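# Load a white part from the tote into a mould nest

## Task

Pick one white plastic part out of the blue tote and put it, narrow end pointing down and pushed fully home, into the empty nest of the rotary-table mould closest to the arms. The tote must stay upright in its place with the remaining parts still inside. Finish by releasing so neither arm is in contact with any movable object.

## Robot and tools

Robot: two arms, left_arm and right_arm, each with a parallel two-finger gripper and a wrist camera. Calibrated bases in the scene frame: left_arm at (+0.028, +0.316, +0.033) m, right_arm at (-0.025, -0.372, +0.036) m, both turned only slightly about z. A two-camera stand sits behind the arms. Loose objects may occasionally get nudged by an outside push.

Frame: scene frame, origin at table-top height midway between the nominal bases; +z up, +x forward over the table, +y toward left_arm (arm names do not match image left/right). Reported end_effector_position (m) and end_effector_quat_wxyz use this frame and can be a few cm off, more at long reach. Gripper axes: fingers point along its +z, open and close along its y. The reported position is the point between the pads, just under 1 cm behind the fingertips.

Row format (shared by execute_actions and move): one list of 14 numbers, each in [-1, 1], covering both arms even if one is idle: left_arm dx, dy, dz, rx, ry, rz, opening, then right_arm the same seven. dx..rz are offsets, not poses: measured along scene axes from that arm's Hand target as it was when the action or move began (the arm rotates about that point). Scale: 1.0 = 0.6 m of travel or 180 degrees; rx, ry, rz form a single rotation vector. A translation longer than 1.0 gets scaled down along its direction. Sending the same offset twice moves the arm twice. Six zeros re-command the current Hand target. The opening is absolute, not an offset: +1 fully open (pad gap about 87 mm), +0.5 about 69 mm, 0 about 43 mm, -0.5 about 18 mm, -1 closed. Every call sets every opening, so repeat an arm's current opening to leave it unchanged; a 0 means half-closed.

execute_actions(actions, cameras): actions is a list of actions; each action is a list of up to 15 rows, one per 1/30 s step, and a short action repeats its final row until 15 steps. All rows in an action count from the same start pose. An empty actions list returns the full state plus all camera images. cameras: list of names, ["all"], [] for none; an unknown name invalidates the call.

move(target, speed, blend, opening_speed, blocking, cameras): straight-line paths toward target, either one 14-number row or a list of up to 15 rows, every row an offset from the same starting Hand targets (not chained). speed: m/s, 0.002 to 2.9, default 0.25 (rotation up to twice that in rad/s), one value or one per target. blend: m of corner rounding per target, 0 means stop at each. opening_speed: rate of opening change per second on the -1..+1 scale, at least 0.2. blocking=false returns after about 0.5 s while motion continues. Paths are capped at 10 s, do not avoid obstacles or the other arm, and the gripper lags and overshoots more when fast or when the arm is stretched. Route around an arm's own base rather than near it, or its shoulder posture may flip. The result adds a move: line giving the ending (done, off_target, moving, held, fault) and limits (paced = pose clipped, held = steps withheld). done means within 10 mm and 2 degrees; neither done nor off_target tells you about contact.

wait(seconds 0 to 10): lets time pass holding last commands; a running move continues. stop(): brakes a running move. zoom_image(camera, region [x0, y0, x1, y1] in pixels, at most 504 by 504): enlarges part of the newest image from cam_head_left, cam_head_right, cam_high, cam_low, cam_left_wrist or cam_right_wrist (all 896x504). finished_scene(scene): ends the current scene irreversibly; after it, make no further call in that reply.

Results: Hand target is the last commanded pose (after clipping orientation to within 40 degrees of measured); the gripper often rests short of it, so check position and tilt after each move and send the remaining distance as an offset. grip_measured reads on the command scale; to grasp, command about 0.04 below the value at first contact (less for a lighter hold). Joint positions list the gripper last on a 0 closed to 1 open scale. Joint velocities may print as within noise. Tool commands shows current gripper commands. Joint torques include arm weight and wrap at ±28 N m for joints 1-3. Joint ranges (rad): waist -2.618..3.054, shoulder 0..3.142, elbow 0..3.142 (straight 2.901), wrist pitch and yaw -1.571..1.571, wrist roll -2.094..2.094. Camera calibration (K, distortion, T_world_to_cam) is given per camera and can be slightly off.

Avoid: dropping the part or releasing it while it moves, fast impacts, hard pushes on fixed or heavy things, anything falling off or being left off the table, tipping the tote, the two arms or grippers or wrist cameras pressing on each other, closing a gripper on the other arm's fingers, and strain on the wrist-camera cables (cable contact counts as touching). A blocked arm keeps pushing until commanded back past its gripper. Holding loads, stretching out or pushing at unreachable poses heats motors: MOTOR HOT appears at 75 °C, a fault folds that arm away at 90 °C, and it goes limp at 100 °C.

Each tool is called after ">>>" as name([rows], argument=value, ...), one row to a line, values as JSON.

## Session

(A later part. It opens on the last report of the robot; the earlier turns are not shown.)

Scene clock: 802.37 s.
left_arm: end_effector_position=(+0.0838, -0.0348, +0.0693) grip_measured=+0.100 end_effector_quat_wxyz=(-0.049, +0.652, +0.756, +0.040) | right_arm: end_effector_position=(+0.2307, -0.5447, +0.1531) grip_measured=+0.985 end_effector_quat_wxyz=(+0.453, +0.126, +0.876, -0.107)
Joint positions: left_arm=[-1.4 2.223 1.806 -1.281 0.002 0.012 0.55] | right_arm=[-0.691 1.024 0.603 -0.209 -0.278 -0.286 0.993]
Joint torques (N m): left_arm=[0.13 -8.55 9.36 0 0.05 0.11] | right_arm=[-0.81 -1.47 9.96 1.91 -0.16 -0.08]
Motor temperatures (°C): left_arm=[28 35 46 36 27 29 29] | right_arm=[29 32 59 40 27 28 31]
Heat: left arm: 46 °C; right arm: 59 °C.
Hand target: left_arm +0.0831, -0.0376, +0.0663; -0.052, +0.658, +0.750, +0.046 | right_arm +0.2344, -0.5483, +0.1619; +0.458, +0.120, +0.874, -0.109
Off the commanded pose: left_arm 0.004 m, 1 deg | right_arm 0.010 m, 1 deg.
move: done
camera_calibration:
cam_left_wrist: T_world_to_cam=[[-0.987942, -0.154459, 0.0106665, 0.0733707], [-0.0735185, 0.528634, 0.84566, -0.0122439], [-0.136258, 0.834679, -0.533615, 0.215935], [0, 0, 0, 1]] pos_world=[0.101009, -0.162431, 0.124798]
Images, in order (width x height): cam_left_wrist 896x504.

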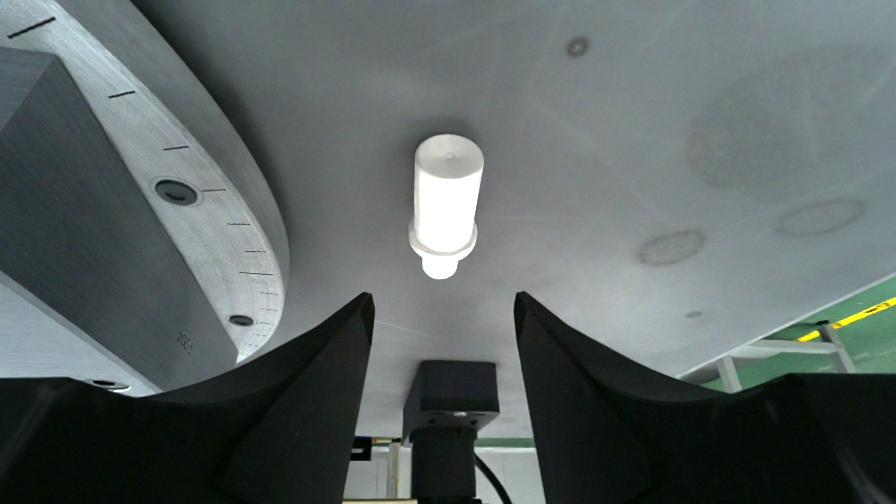

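>>> move(target=[0,-0.0083,-0.0667,0,0,-0.0122,0.1,0,0,0,0,0,0,1], speed=0.08, cameras=["cam_left_wrist"])

>>> zoom_image(camera="cam_left_wrist", region=[300, 180, 600, 480])

Scene clock: 820.17 s.
left_arm: end_effector_position=(+0.0846, -0.0431, +0.0361) grip_measured=+0.100 end_effector_quat_wxyz=(-0.049, +0.665, +0.744, +0.039) | right_arm: end_effector_position=(+0.2307, -0.5447, +0.1531) grip_measured=+0.985 end_effector_quat_wxyz=(+0.453, +0.126, +0.876, -0.107)
Joint positions: left_arm=[-1.404 2.286 1.777 -1.187 0.002 0.042 0.55] | right_arm=[-0.691 1.024 0.603 -0.209 -0.278 -0.286 0.993]
Joint torques (N m): left_arm=[-0.08 -9.09 6.11 0.27 0.01 0.08] | right_arm=[-0.84 -1.54 9.91 1.91 -0.17 -0.1]
Motor temperatures (°C): left_arm=[28 37 47 34 27 29 29] | right_arm=[29 32 59 41 27 28 31]
Heat: left arm: 47 °C; right arm: 59 °C.
Hand target: left_arm +0.0831, -0.0426, +0.0262; -0.051, +0.672, +0.737, +0.047 | right_arm +0.2344, -0.5483, +0.1619; +0.458, +0.120, +0.874, -0.109
Off the commanded pose: left_arm 0.010 m, 1 deg | right_arm 0.010 m, 1 deg.
move: done
camera_calibration:
cam_left_wrist: T_world_to_cam=[[-0.992715, -0.119611, 0.0145191, 0.0749185], [-0.0518653, 0.532971, 0.844542, 0.0186999], [-0.108755, 0.837636, -0.535292, 0.203199], [0, 0, 0, 1]] pos_world=[0.0974414, -0.171212, 0.0918902]
Images, in order (width x height): cam_left_wrist 896x504.

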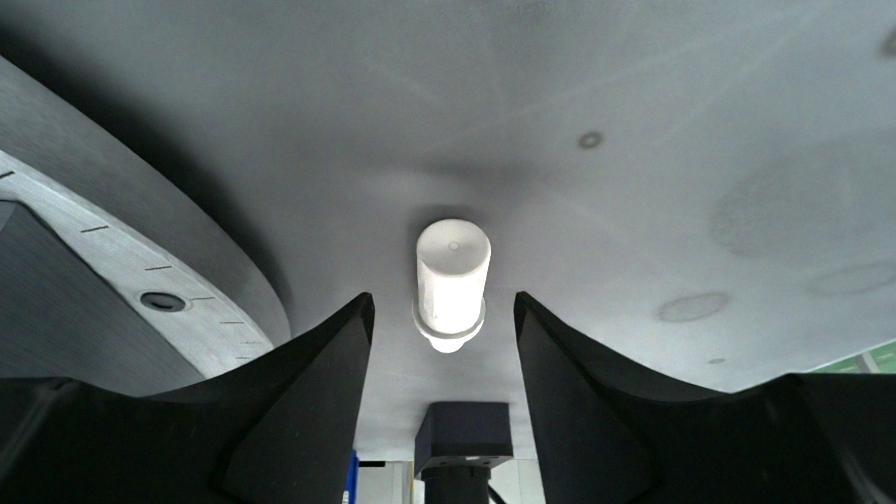

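Scaled by 1.680 from the camera's 896x504 image, which has a finer 1280x720 frame.

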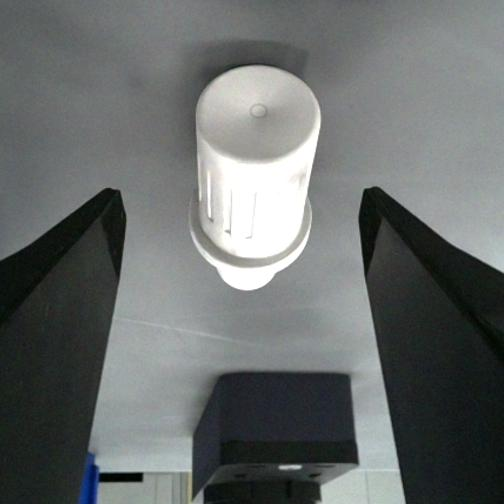

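>>> move(target=[-0.006,0.003,-0.02,0,0,0,0.1,0,0,0,0,0,0,1], speed=0.06)

>>> move(target=[0,0,-0.0083,0,0,0,0.1,0,0,0,0,0,0,1], speed=0.05, cameras=["cam_left_wrist"])

>>> zoom_image(camera="cam_left_wrist", region=[300, 180, 600, 480])

Scene clock: 835.83 s.
left_arm: end_effector_position=(+0.0810, -0.0429, +0.0266) grip_measured=+0.100 end_effector_quat_wxyz=(-0.046, +0.669, +0.741, +0.037) | right_arm: end_effector_position=(+0.2307, -0.5447, +0.1531) grip_measured=+0.985 end_effector_quat_wxyz=(+0.453, +0.126, +0.876, -0.107)
Joint positions: left_arm=[-1.414 2.286 1.74 -1.143 0.002 0.042 0.55] | right_arm=[-0.691 1.024 0.603 -0.209 -0.278 -0.286 0.993]
Joint torques (N m): left_arm=[0.08 -8.59 5.82 0.28 0.02 0.04] | right_arm=[-0.94 -1.52 9.92 1.91 -0.17 -0.11]
Motor temperatures (°C): left_arm=[28 40 46 33 27 29 29] | right_arm=[29 32 59 41 27 28 31]
Heat: left arm: 46 °C; right arm: 59 °C.
Hand target: left_arm +0.0794, -0.0406, +0.0142; -0.051, +0.672, +0.737, +0.047 | right_arm +0.2344, -0.5483, +0.1619; +0.458, +0.120, +0.874, -0.109
Off the commanded pose: left_arm 0.013 m, 1 deg | right_arm 0.010 m, 1 deg.
move: off_target (left_arm)

Scene clock: 836.67 s.
left_arm: end_effector_position=(+0.0809, -0.0426, +0.0204) grip_measured=+0.100 end_effector_quat_wxyz=(-0.047, +0.669, +0.741, +0.038) | right_arm: end_effector_position=(+0.2307, -0.5447, +0.1531) grip_measured=+0.985 end_effector_quat_wxyz=(+0.453, +0.126, +0.876, -0.107)
Joint positions: left_arm=[-1.414 2.297 1.732 -1.127 0.002 0.042 0.55] | right_arm=[-0.691 1.024 0.603 -0.209 -0.278 -0.286 0.993]
Joint torques (N m): left_arm=[0.1 -8.84 5.79 0.26 0.02 0.03] | right_arm=[-0.88 -1.48 9.89 1.93 -0.17 -0.1]
Motor temperatures (°C): left_arm=[28 41 46 33 27 29 29] | right_arm=[29 32 59 41 27 28 31]
Heat: left arm: 46 °C; right arm: 59 °C.
Hand target: left_arm +0.0794, -0.0407, +0.0093; -0.051, +0.672, +0.737, +0.047 | right_arm +0.2344, -0.5483, +0.1619; +0.458, +0.120, +0.874, -0.109
Off the commanded pose: left_arm 0.011 m, 1 deg | right_arm 0.010 m, 1 deg.
move: off_target (left_arm)
camera_calibration:
cam_left_wrist: T_world_to_cam=[[-0.993862, -0.109696, 0.0143431, 0.0721111], [-0.0471154, 0.536999, 0.842266, 0.031265], [-0.100096, 0.83642, -0.538871, 0.193256], [0, 0, 0, 1]] pos_world=[0.0924856, -0.170522, 0.0767721]
Images, in order (width x height): cam_left_wrist 896x504.

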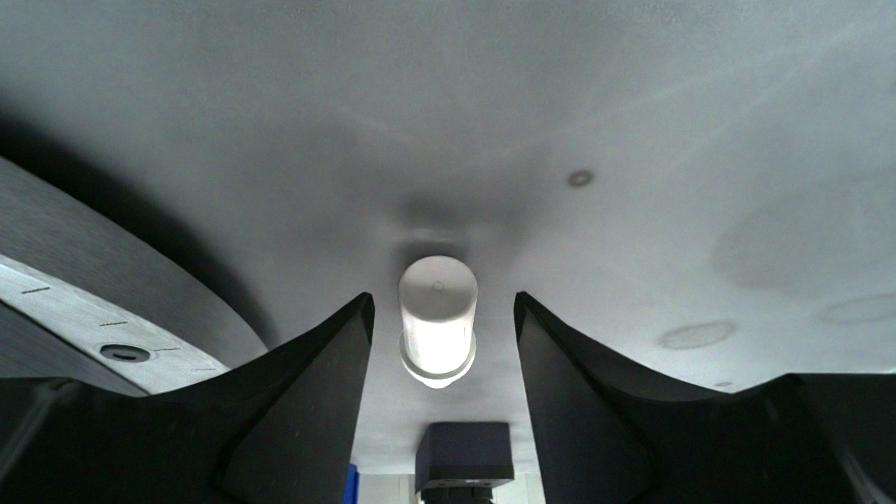

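Scaled by 1.680 from the camera's 896x504 image, which has a finer 1280x720 frame.

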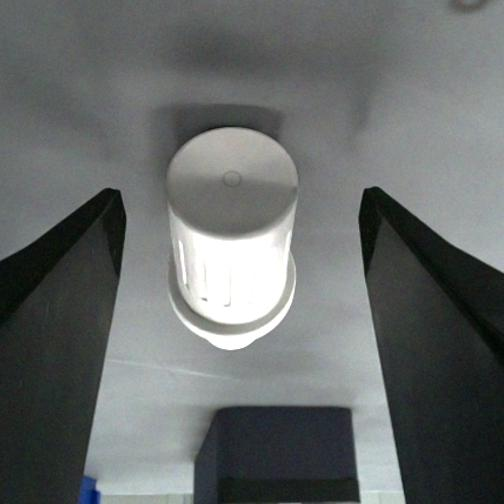

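>>> move(target=[0.002,0.003,-0.0083,0,0,0,0.1,0,0,0,0,0,0,1], speed=0.05, cameras=["cam_left_wrist"])

Scene clock: 846.27 s.
left_arm: end_effector_position=(+0.0808, -0.0416, +0.0159) grip_measured=+0.100 end_effector_quat_wxyz=(-0.047, +0.669, +0.741, +0.037) | right_arm: end_effector_position=(+0.2307, -0.5447, +0.1531) grip_measured=+0.985 end_effector_quat_wxyz=(+0.453, +0.126, +0.876, -0.107)
Joint positions: left_arm=[-1.414 2.297 1.713 -1.107 0.002 0.042 0.55] | right_arm=[-0.691 1.024 0.603 -0.209 -0.278 -0.286 0.993]
Joint torques (N m): left_arm=[0.35 -8.76 5.71 0.27 0.02 0.06] | right_arm=[-0.91 -1.54 9.91 1.91 -0.19 -0.12]
Motor temperatures (°C): left_arm=[28 41 45 32 27 29 29] | right_arm=[29 32 59 41 27 28 31]
Heat: left arm: 45 °C; right arm: 59 °C.
Hand target: left_arm +0.0806, -0.0389, +0.0043; -0.051, +0.672, +0.737, +0.047 | right_arm +0.2344, -0.5483, +0.1619; +0.458, +0.120, +0.874, -0.109
Off the commanded pose: left_arm 0.012 m, 1 deg | right_arm 0.010 m, 1 deg.
move: off_target (left_arm)
camera_calibration:
cam_left_wrist: T_world_to_cam=[[-0.993872, -0.109612, 0.0142673, 0.0721146], [-0.0473229, 0.538581, 0.841244, 0.0345746], [-0.0998949, 0.835413, -0.540468, 0.189981], [0, 0, 0, 1]] pos_world=[0.092287, -0.169429, 0.0725641]
Images, in order (width x height): cam_left_wrist 896x504.

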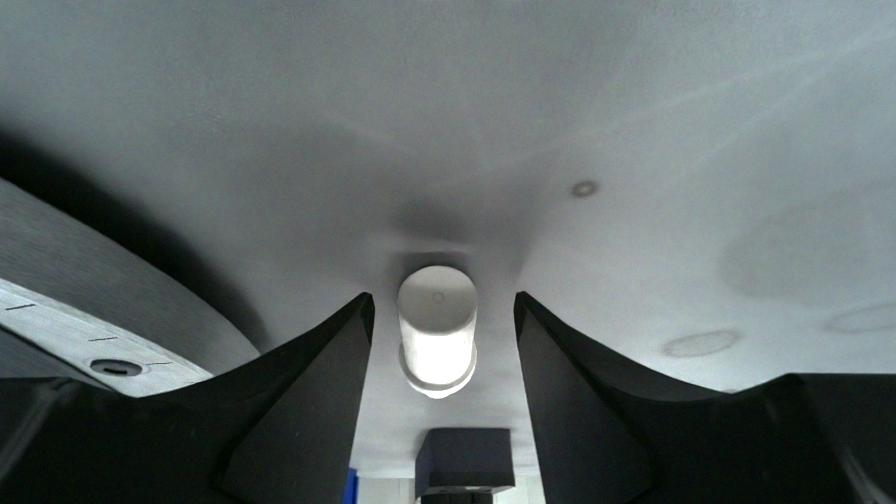

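>>> move(target=[0,0,0,0,0,0,-0.5,0,0,0,0,0,0,1], speed=0.05, opening_speed=0.3, cameras=["cam_left_wrist"])

>>> zoom_image(camera="cam_left_wrist", region=[300, 180, 600, 480])

Scene clock: 854.10 s.
left_arm: end_effector_position=(+0.0808, -0.0417, +0.0159) grip_measured=-0.344 end_effector_quat_wxyz=(-0.047, +0.669, +0.741, +0.037) | right_arm: end_effector_position=(+0.2307, -0.5447, +0.1531) grip_measured=+0.985 end_effector_quat_wxyz=(+0.453, +0.126, +0.876, -0.107)
Joint positions: left_arm=[-1.414 2.297 1.713 -1.107 0.002 0.042 0.328] | right_arm=[-0.691 1.024 0.603 -0.209 -0.278 -0.286 0.993]
Joint torques (N m): left_arm=[0.34 -8.75 5.72 0.27 0.03 0.06] | right_arm=[-0.84 -1.57 9.88 1.88 -0.13 -0.11]
Motor temperatures (°C): left_arm=[28 42 45 32 27 29 29] | right_arm=[29 32 59 41 27 28 31]
Heat: left arm: 45 °C; right arm: 59 °C.
Hand target: left_arm +0.0806, -0.0389, +0.0043; -0.051, +0.672, +0.737, +0.047 | right_arm +0.2344, -0.5483, +0.1619; +0.458, +0.120, +0.874, -0.109
Off the commanded pose: left_arm 0.012 m, 1 deg | right_arm 0.010 m, 1 deg.
move: off_target (left_arm)
camera_calibration:
cam_left_wrist: T_world_to_cam=[[-0.993868, -0.109656, 0.0142311, 0.0721094], [-0.0474127, 0.538876, 0.84105, 0.0346491], [-0.099895, 0.835217, -0.540771, 0.18997], [0, 0, 0, 1]] pos_world=[0.0922871, -0.169431, 0.0725626]
Images, in order (width x height): cam_left_wrist 896x504.

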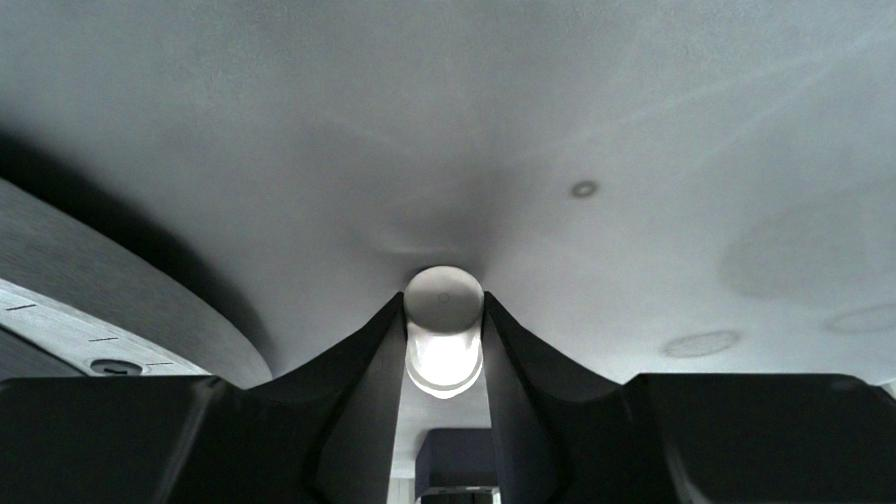

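Scaled by 1.680 from the camera's 896x504 image, which has a finer 1280x720 frame.

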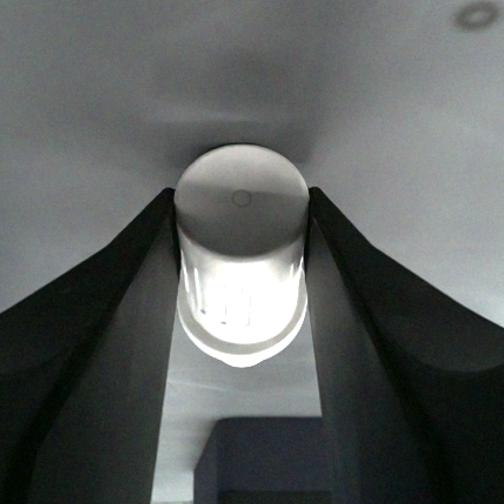

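>>> move([
  [0,0,0.2,0,0,0,-0.5,0,0,0,0,0,0,1],
  [0.0657,0.0982,0.3595,-0.2652,-0.0260,0.0037,-0.5,0,0,0,0,0,0,1],
  [0.199,0.215,0.4095,-0.5221,-0.0148,-0.0311,-0.5,0,0,0,0,0,0,1],
  [0.2707,0.165,0.3262,-0.5227,0.0126,-0.0566,-0.5,0,0,0,0,0,0,1],
], speed=[0.12,0.2,0.2,0.15], blend=[0.02,0.03,0.03,0], cameras=["all"])

Scene clock: 931.57 s.
left_arm: end_effector_position=(+0.2472, +0.0619, +0.2048) grip_measured=-0.344 end_effector_quat_wxyz=(+0.452, +0.549, +0.486, -0.508) | right_arm: end_effector_position=(+0.2307, -0.5447, +0.1531) grip_measured=+0.985 end_effector_quat_wxyz=(+0.453, +0.126, +0.876, -0.107)
Joint positions: left_arm=[-0.323 1.349 0.617 0.39 1.341 0.336 0.328] | right_arm=[-0.691 1.024 0.603 -0.209 -0.278 -0.286 0.993]
Joint torques (N m): left_arm=[0.09 -3.04 6.46 1.58 0.46 0.04] | right_arm=[-0.94 -1.52 9.83 1.9 -0.15 -0.11]
Motor temperatures (°C): left_arm=[28 44 45 31 27 29 30] | right_arm=[29 32 59 41 27 28 31]
Heat: left arm: 45 °C; right arm: 59 °C.
Hand target: left_arm +0.2431, +0.0601, +0.2000; +0.447, +0.552, +0.480, -0.515 | right_arm +0.2344, -0.5483, +0.1619; +0.458, +0.120, +0.874, -0.109
Off the commanded pose: left_arm 0.007 m, 1 deg | right_arm 0.010 m, 1 deg.
move: done
camera_calibration:
cam_left_wrist: T_world_to_cam=[[-0.992038, 0.125866, 0.00427401, 0.233164], [0.100438, 0.811187, -0.576097, 0.0647258], [-0.075978, -0.571081, -0.81737, 0.360011], [0, 0, 0, 1]] pos_world=[0.25216, 0.123744, 0.330554]
cam_right_wrist: T_world_to_cam=[[-0.325607, -0.941489, 0.0870544, -0.455031], [-0.941736, 0.314719, -0.118684, 0.432208], [0.0843425, -0.120627, -0.989108, 0.211551], [0, 0, 0, 1]] pos_world=[0.241022, -0.538912, 0.300156]

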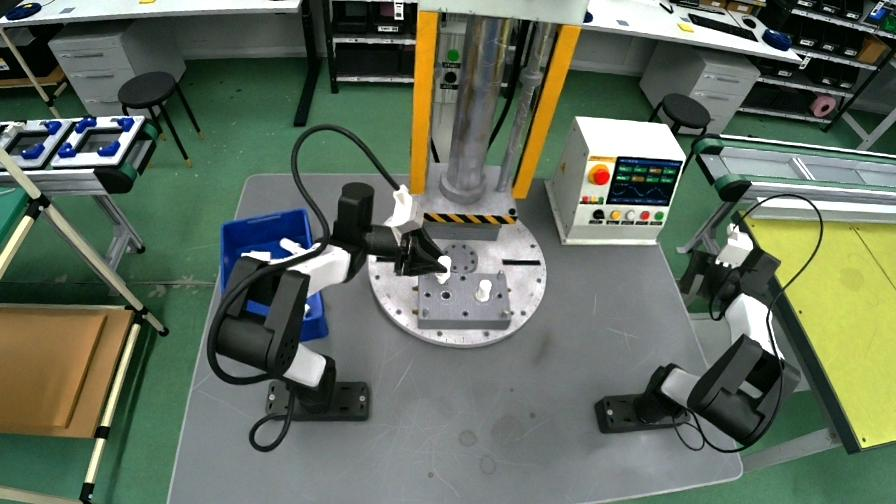

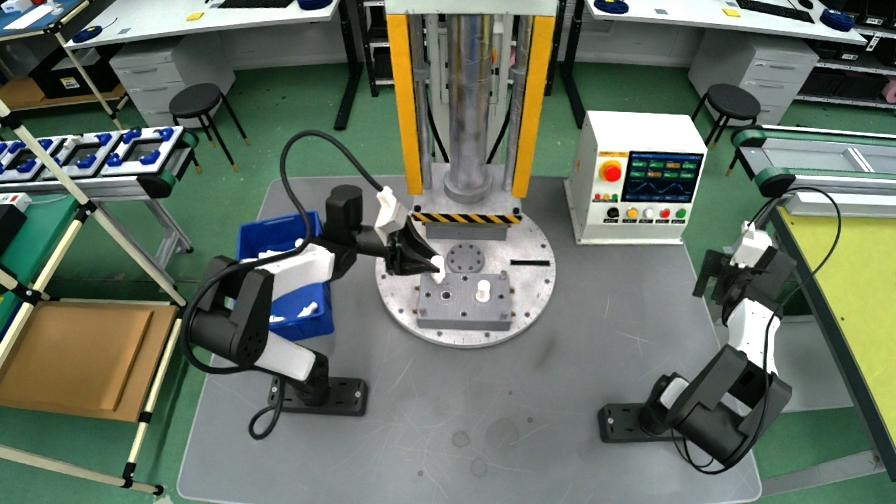

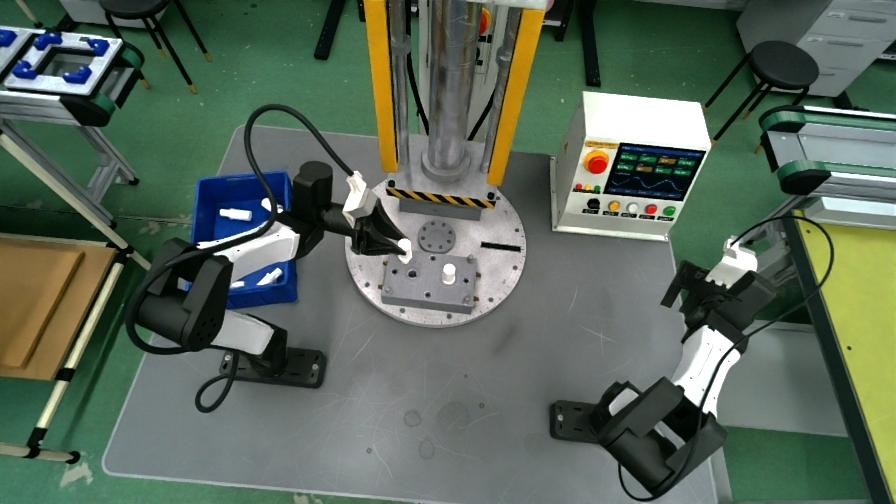

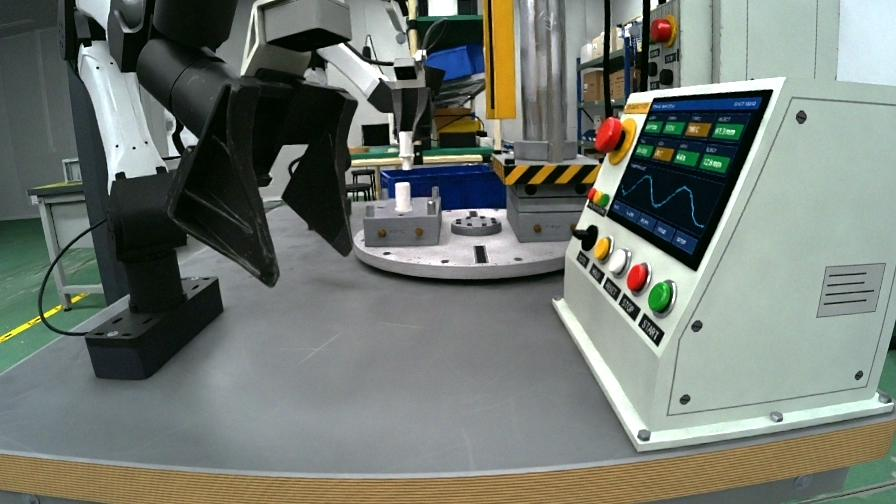

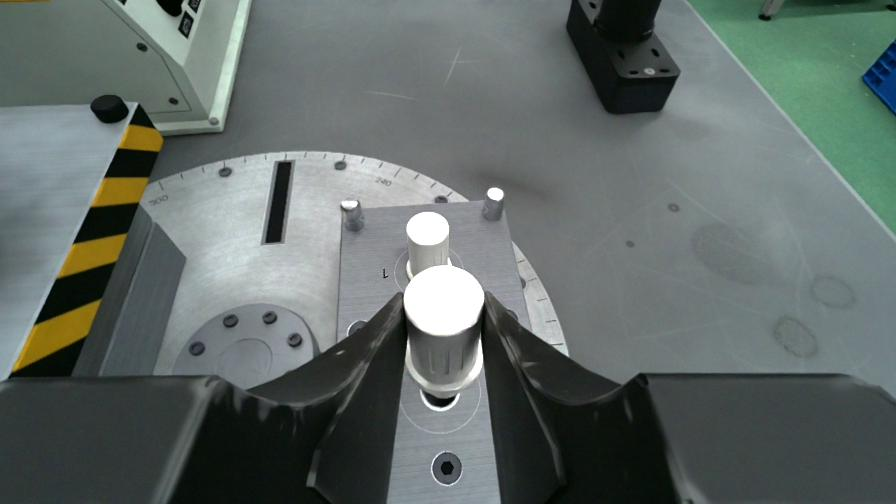

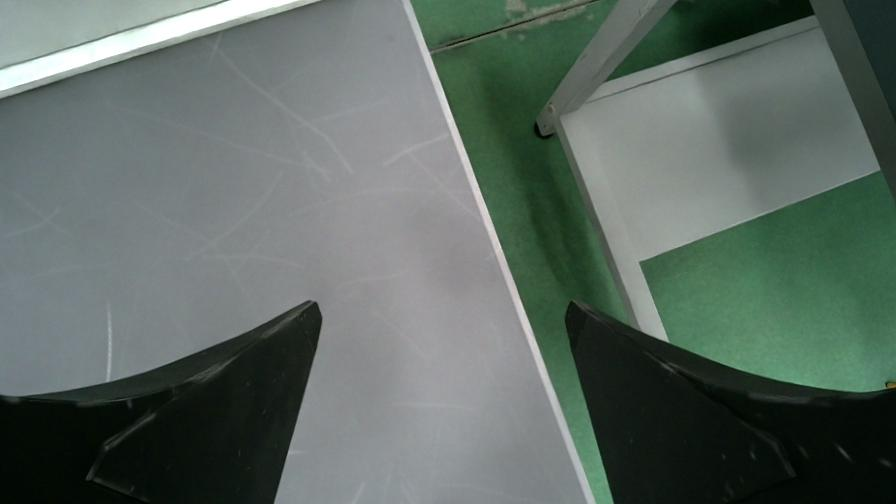

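>>> zoom_image(camera="cam_left_wrist", region=[340, 250, 540, 490])

>>> zoom_image(camera="cam_head_right", region=[380, 230, 540, 350])

>>> zoom_image(camera="cam_head_left", region=[380, 230, 540, 350])

>>> zoom_image(camera="cam_low", region=[340, 100, 480, 260])

>>> zoom_image(camera="cam_high", region=[340, 200, 500, 340])

Scaled by 2.100 from the camera's 896x504 image, which has a finer 1280x720 frame.

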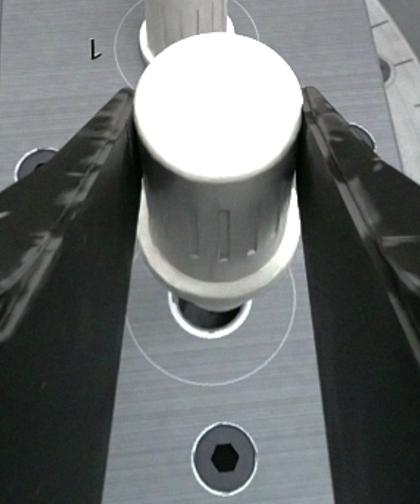

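Scaled by 3.150 from the camera's 896x504 image, which has a finer 1280x720 frame.

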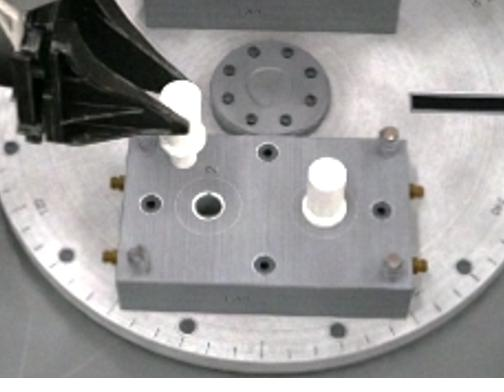

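Scaled by 3.150 from the camera's 896x504 image, which has a finer 1280x720 frame.

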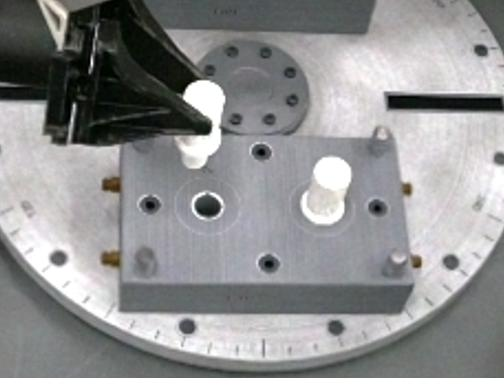

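Scaled by 3.150 from the camera's 896x504 image, which has a finer 1280x720 frame.

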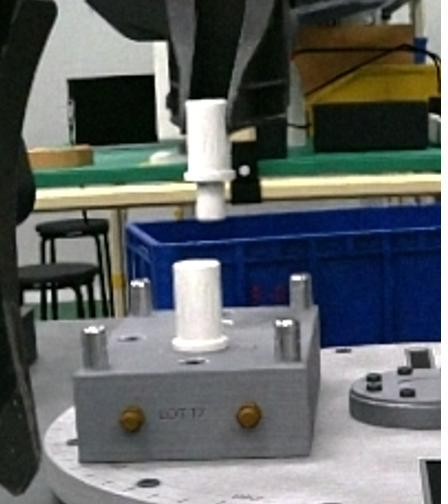

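Scaled by 3.150 from the camera's 896x504 image, which has a finer 1280x720 frame.

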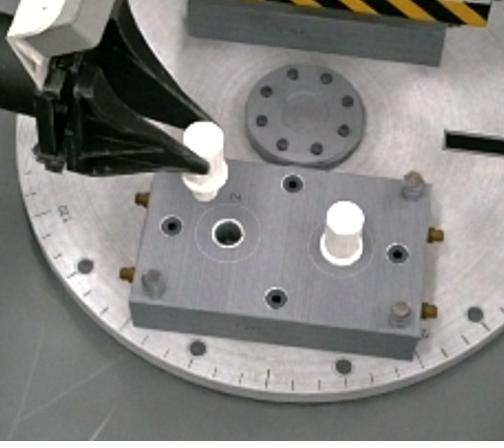

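>>> move(target=[-0.0003,-0.0242,-0.0667,0,0,0,-0.5,0,0,0,0,0,0,1], speed=0.08, cameras=["all"])

>>> zoom_image(camera="cam_left_wrist", region=[340, 250, 540, 490])

>>> zoom_image(camera="cam_head_right", region=[410, 250, 490, 330])

>>> zoom_image(camera="cam_head_left", region=[410, 250, 490, 330])

>>> zoom_image(camera="cam_low", region=[360, 130, 460, 230])

>>> zoom_image(camera="cam_high", region=[370, 230, 450, 310])

Scene clock: 1049.87 s.
left_arm: end_effector_position=(+0.2430, +0.0471, +0.1650) grip_measured=-0.344 end_effector_quat_wxyz=(+0.446, +0.553, +0.478, -0.517) | right_arm: end_effector_position=(+0.2307, -0.5447, +0.1531) grip_measured=+0.985 end_effector_quat_wxyz=(+0.453, +0.126, +0.876, -0.107)
Joint positions: left_arm=[-0.377 1.507 0.524 0.704 1.318 0.269 0.328] | right_arm=[-0.691 1.024 0.603 -0.209 -0.278 -0.286 0.993]
Joint torques (N m): left_arm=[0.14 -3.7 5.75 1.63 0.14 0.03] | right_arm=[-0.81 -1.48 9.77 1.89 -0.17 -0.11]
Motor temperatures (°C): left_arm=[28 35 45 36 28 29 30] | right_arm=[29 32 60 41 27 28 31]
Heat: left arm: 45 °C; right arm: 60 °C.
Hand target: left_arm +0.2430, +0.0456, +0.1600; +0.447, +0.552, +0.480, -0.515 | right_arm +0.2344, -0.5483, +0.1619; +0.458, +0.120, +0.874, -0.109
Off the commanded pose: left_arm 0.005 m, 0 deg | right_arm 0.010 m, 1 deg.
move: done
camera_calibration:
cam_left_wrist: T_world_to_cam=[[-0.988233, 0.152731, 0.00823602, 0.228246], [0.119436, 0.804199, -0.582236, 0.0509468], [-0.095549, -0.574401, -0.812978, 0.322891], [0, 0, 0, 1]] pos_world=[0.250327, 0.109638, 0.290287]
cam_right_wrist: T_world_to_cam=[[-0.325607, -0.941489, 0.0870544, -0.455031], [-0.941736, 0.314719, -0.118684, 0.432208], [0.0843425, -0.120627, -0.989108, 0.211551], [0, 0, 0, 1]] pos_world=[0.241022, -0.538912, 0.300156]

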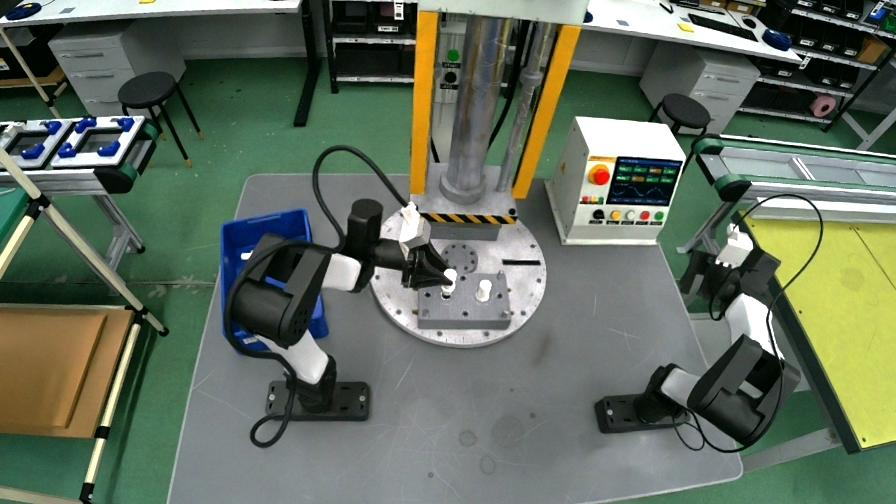

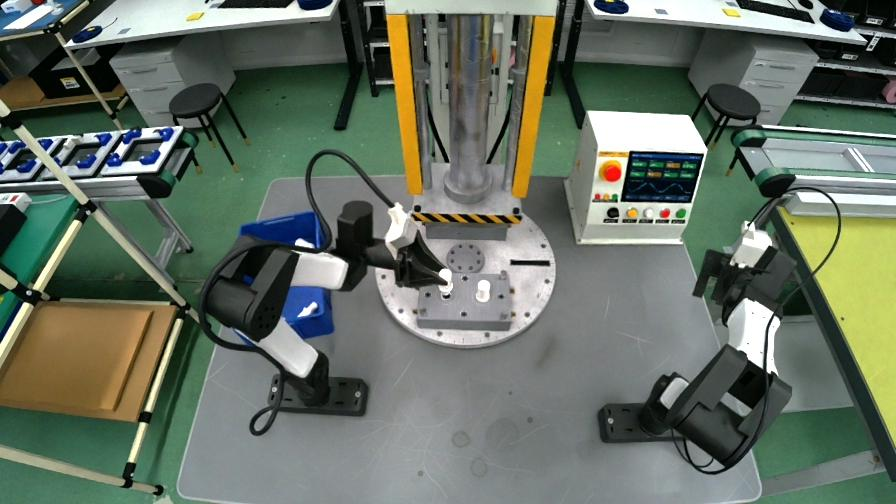

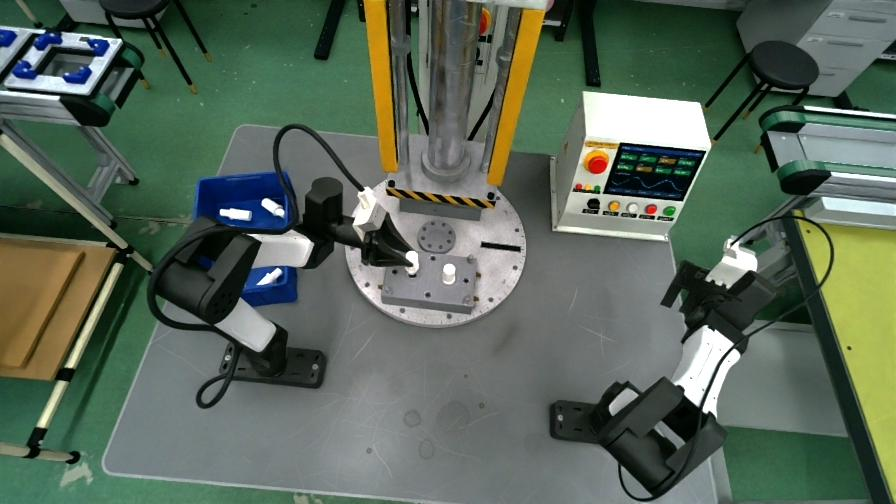

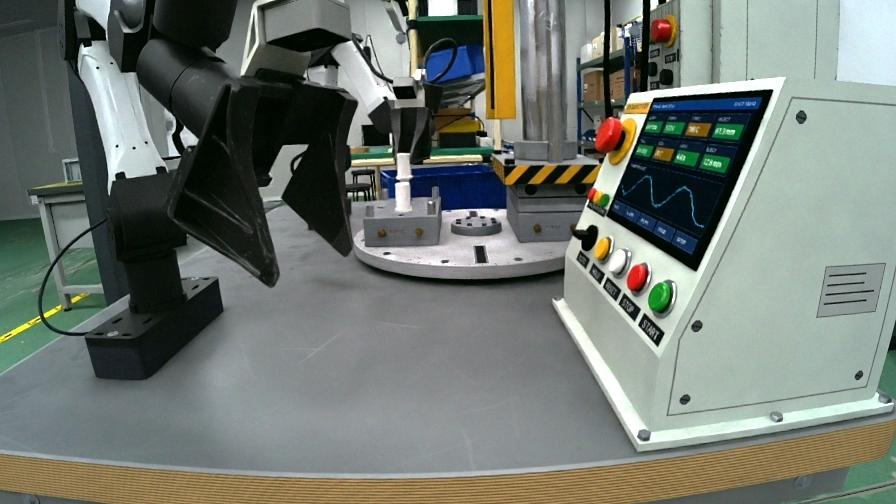

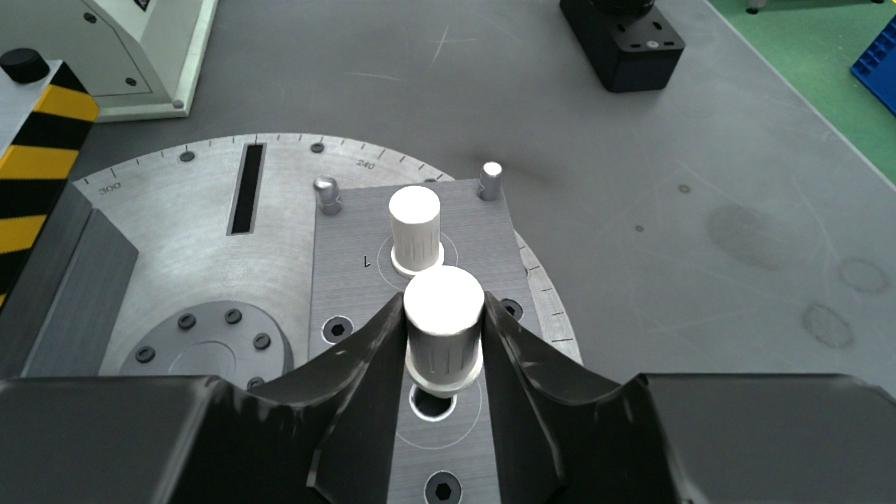

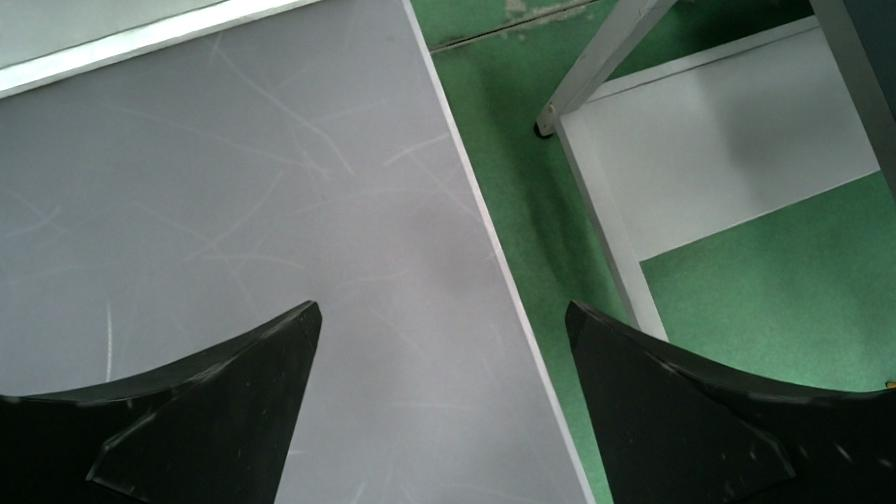

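Scaled by 2.100 from the camera's 896x504 image, which has a finer 1280x720 frame.

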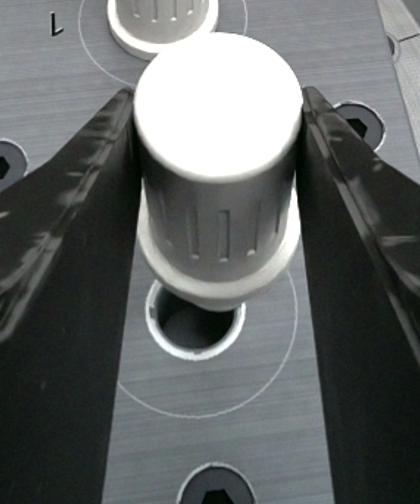

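Scaled by 6.300 from the camera's 896x504 image, which has a finer 1280x720 frame.

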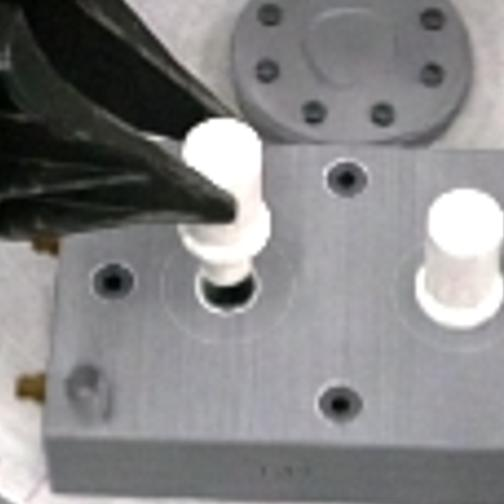

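Scaled by 6.300 from the camera's 896x504 image, which has a finer 1280x720 frame.

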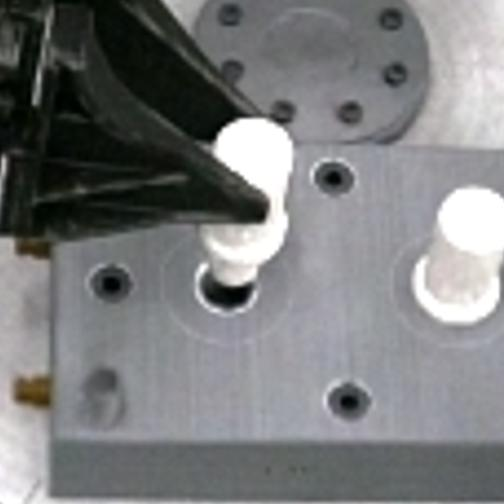

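Scaled by 5.040 from the camera's 896x504 image, which has a finer 1280x720 frame.

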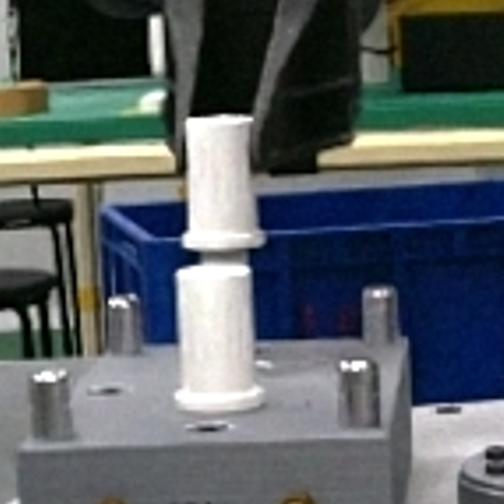

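Scaled by 6.300 from the camera's 896x504 image, which has a finer 1280x720 frame.

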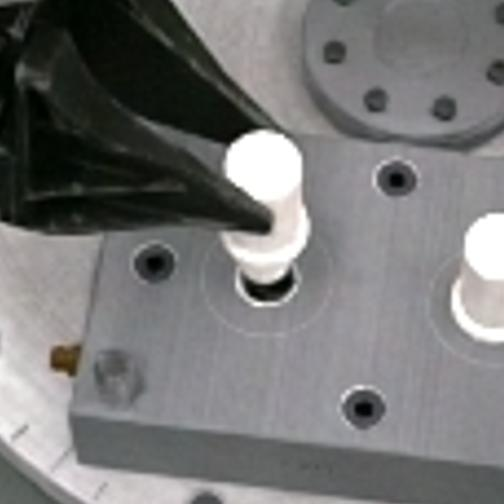

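>>> move(target=[0.01, 0.0, 0.005, 0, 0, 0, -0.5, 0, 0, 0, 0, 0, 0, 1], speed=0.04, cameras=["cam_left_wrist", "cam_head_left", "cam_head_right", "cam_high", "cam_low"])

Scene clock: 1091.40 s.
left_arm: end_effector_position=(+0.2432, +0.0470, +0.1617) grip_measured=-0.344 end_effector_quat_wxyz=(+0.442, +0.551, +0.482, -0.519) | right_arm: end_effector_position=(+0.2307, -0.5447, +0.1531) grip_measured=+0.985 end_effector_quat_wxyz=(+0.453, +0.126, +0.876, -0.107)
Joint positions: left_arm=[-0.377 1.519 0.524 0.705 1.318 0.269 0.328] | right_arm=[-0.691 1.024 0.603 -0.209 -0.278 -0.286 0.993]
Joint torques (N m): left_arm=[0.9 -3.78 8.16 1.48 0.23 0.03] | right_arm=[-0.8 -1.62 9.92 1.91 -0.19 -0.11]
Motor temperatures (°C): left_arm=[28 35 44 37 27 29 30] | right_arm=[29 32 60 41 27 28 31]
Heat: left arm: 44 °C; right arm: 60 °C.
Hand target: left_arm +0.2490, +0.0456, +0.1630; +0.447, +0.552, +0.480, -0.515 | right_arm +0.2344, -0.5483, +0.1619; +0.458, +0.120, +0.874, -0.109
Off the commanded pose: left_arm 0.006 m, 1 deg | right_arm 0.010 m, 1 deg.
move: done
camera_calibration:
cam_left_wrist: T_world_to_cam=[[-0.988083, 0.152694, 0.0193924, 0.226661], [0.113277, 0.806679, -0.580032, 0.0500681], [-0.104211, -0.570923, -0.814363, 0.322379], [0, 0, 0, 1]] pos_world=[0.251884, 0.109055, 0.287179]
Images, in order (width x height): cam_head_left 896x504, cam_head_right 896x504, cam_high 896x504, cam_low 896x504, cam_left_wrist 896x504.

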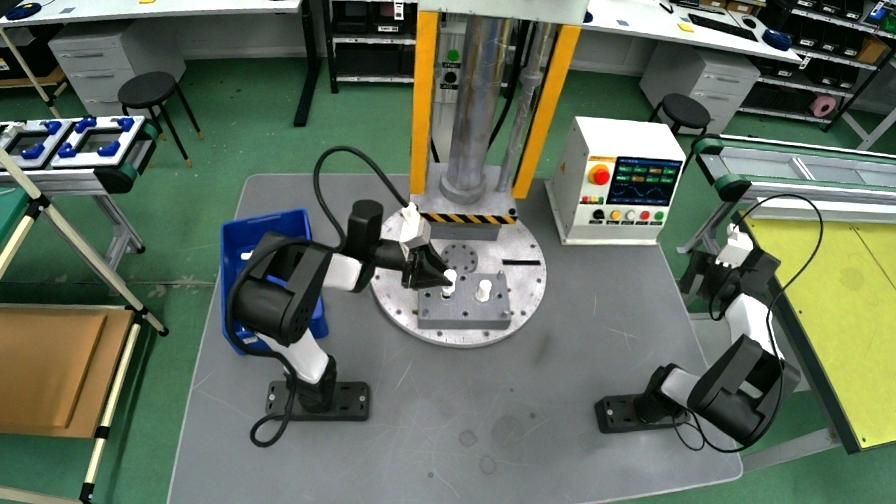

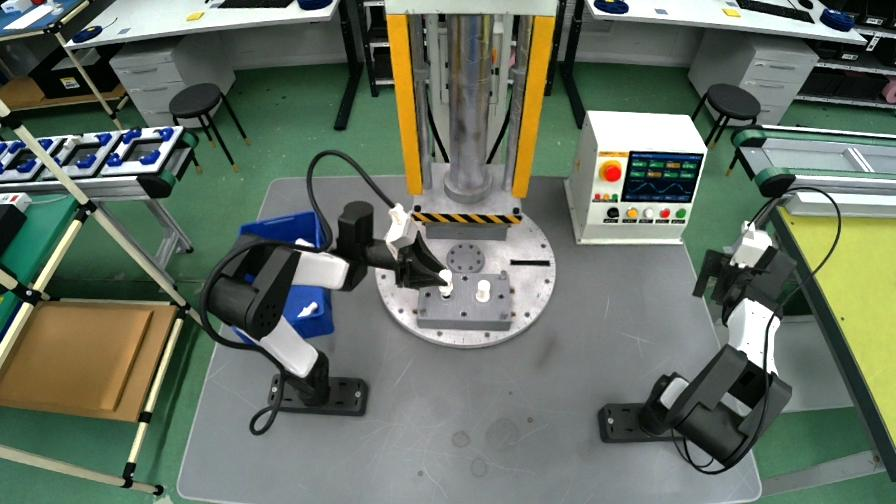

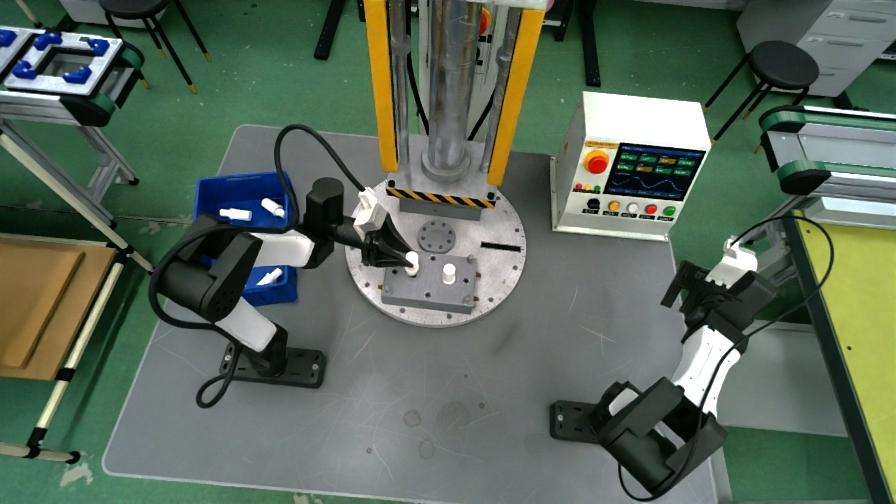

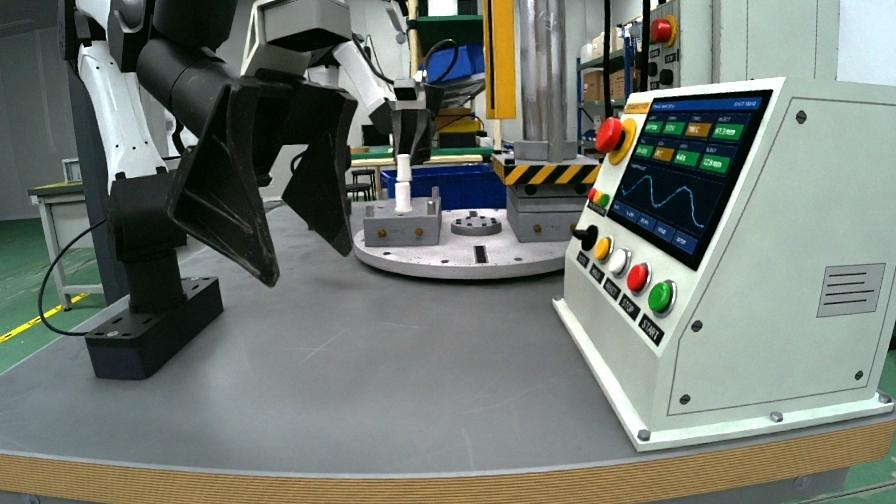

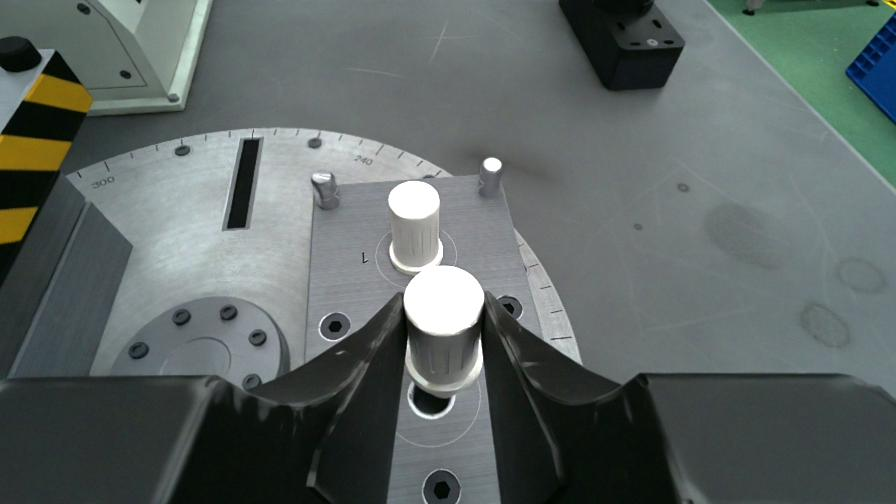

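>>> move(target=[0.0083, 0.0, 0.005, 0, 0, 0, -0.5, 0, 0, 0, 0, 0, 0, 1], speed=0.04)

>>> zoom_image(camera="cam_left_wrist", region=[340, 250, 540, 490])

Scene clock: 1099.43 s.
left_arm: end_effector_position=(+0.2458, +0.0459, +0.1630) grip_measured=-0.344 end_effector_quat_wxyz=(+0.441, +0.551, +0.482, -0.519) | right_arm: end_effector_position=(+0.2307, -0.5447, +0.1531) grip_measured=+0.985 end_effector_quat_wxyz=(+0.453, +0.126, +0.876, -0.107)
Joint positions: left_arm=[-0.377 1.525 0.538 0.695 1.318 0.269 0.328] | right_arm=[-0.691 1.024 0.603 -0.209 -0.278 -0.286 0.993]
Joint torques (N m): left_arm=[1.44 -3.81 9.11 1.37 0.31 0.09] | right_arm=[-0.9 -1.5 9.77 1.88 -0.18 -0.12]
Motor temperatures (°C): left_arm=[28 34 44 36 27 29 30] | right_arm=[29 32 60 41 27 28 31]
Heat: left arm: 44 °C; right arm: 60 °C.
Hand target: left_arm +0.2540, +0.0456, +0.1660; +0.447, +0.552, +0.480, -0.515 | right_arm +0.2344, -0.5483, +0.1619; +0.458, +0.120, +0.874, -0.109
Off the commanded pose: left_arm 0.009 m, 1 deg | right_arm 0.010 m, 1 deg.
move: done

Scaled by 2.100 from the camera's 896x504 image, which has a finer 1280x720 frame.
This view is cut from an older image: the scene may have changed since it was taken.

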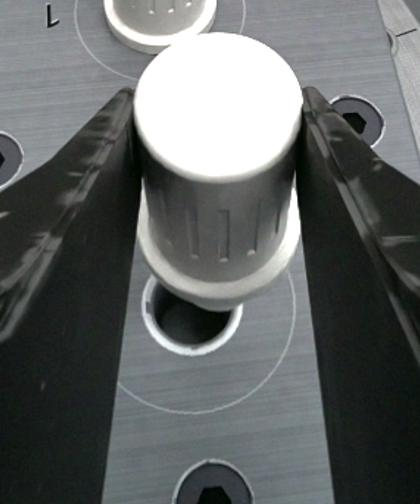

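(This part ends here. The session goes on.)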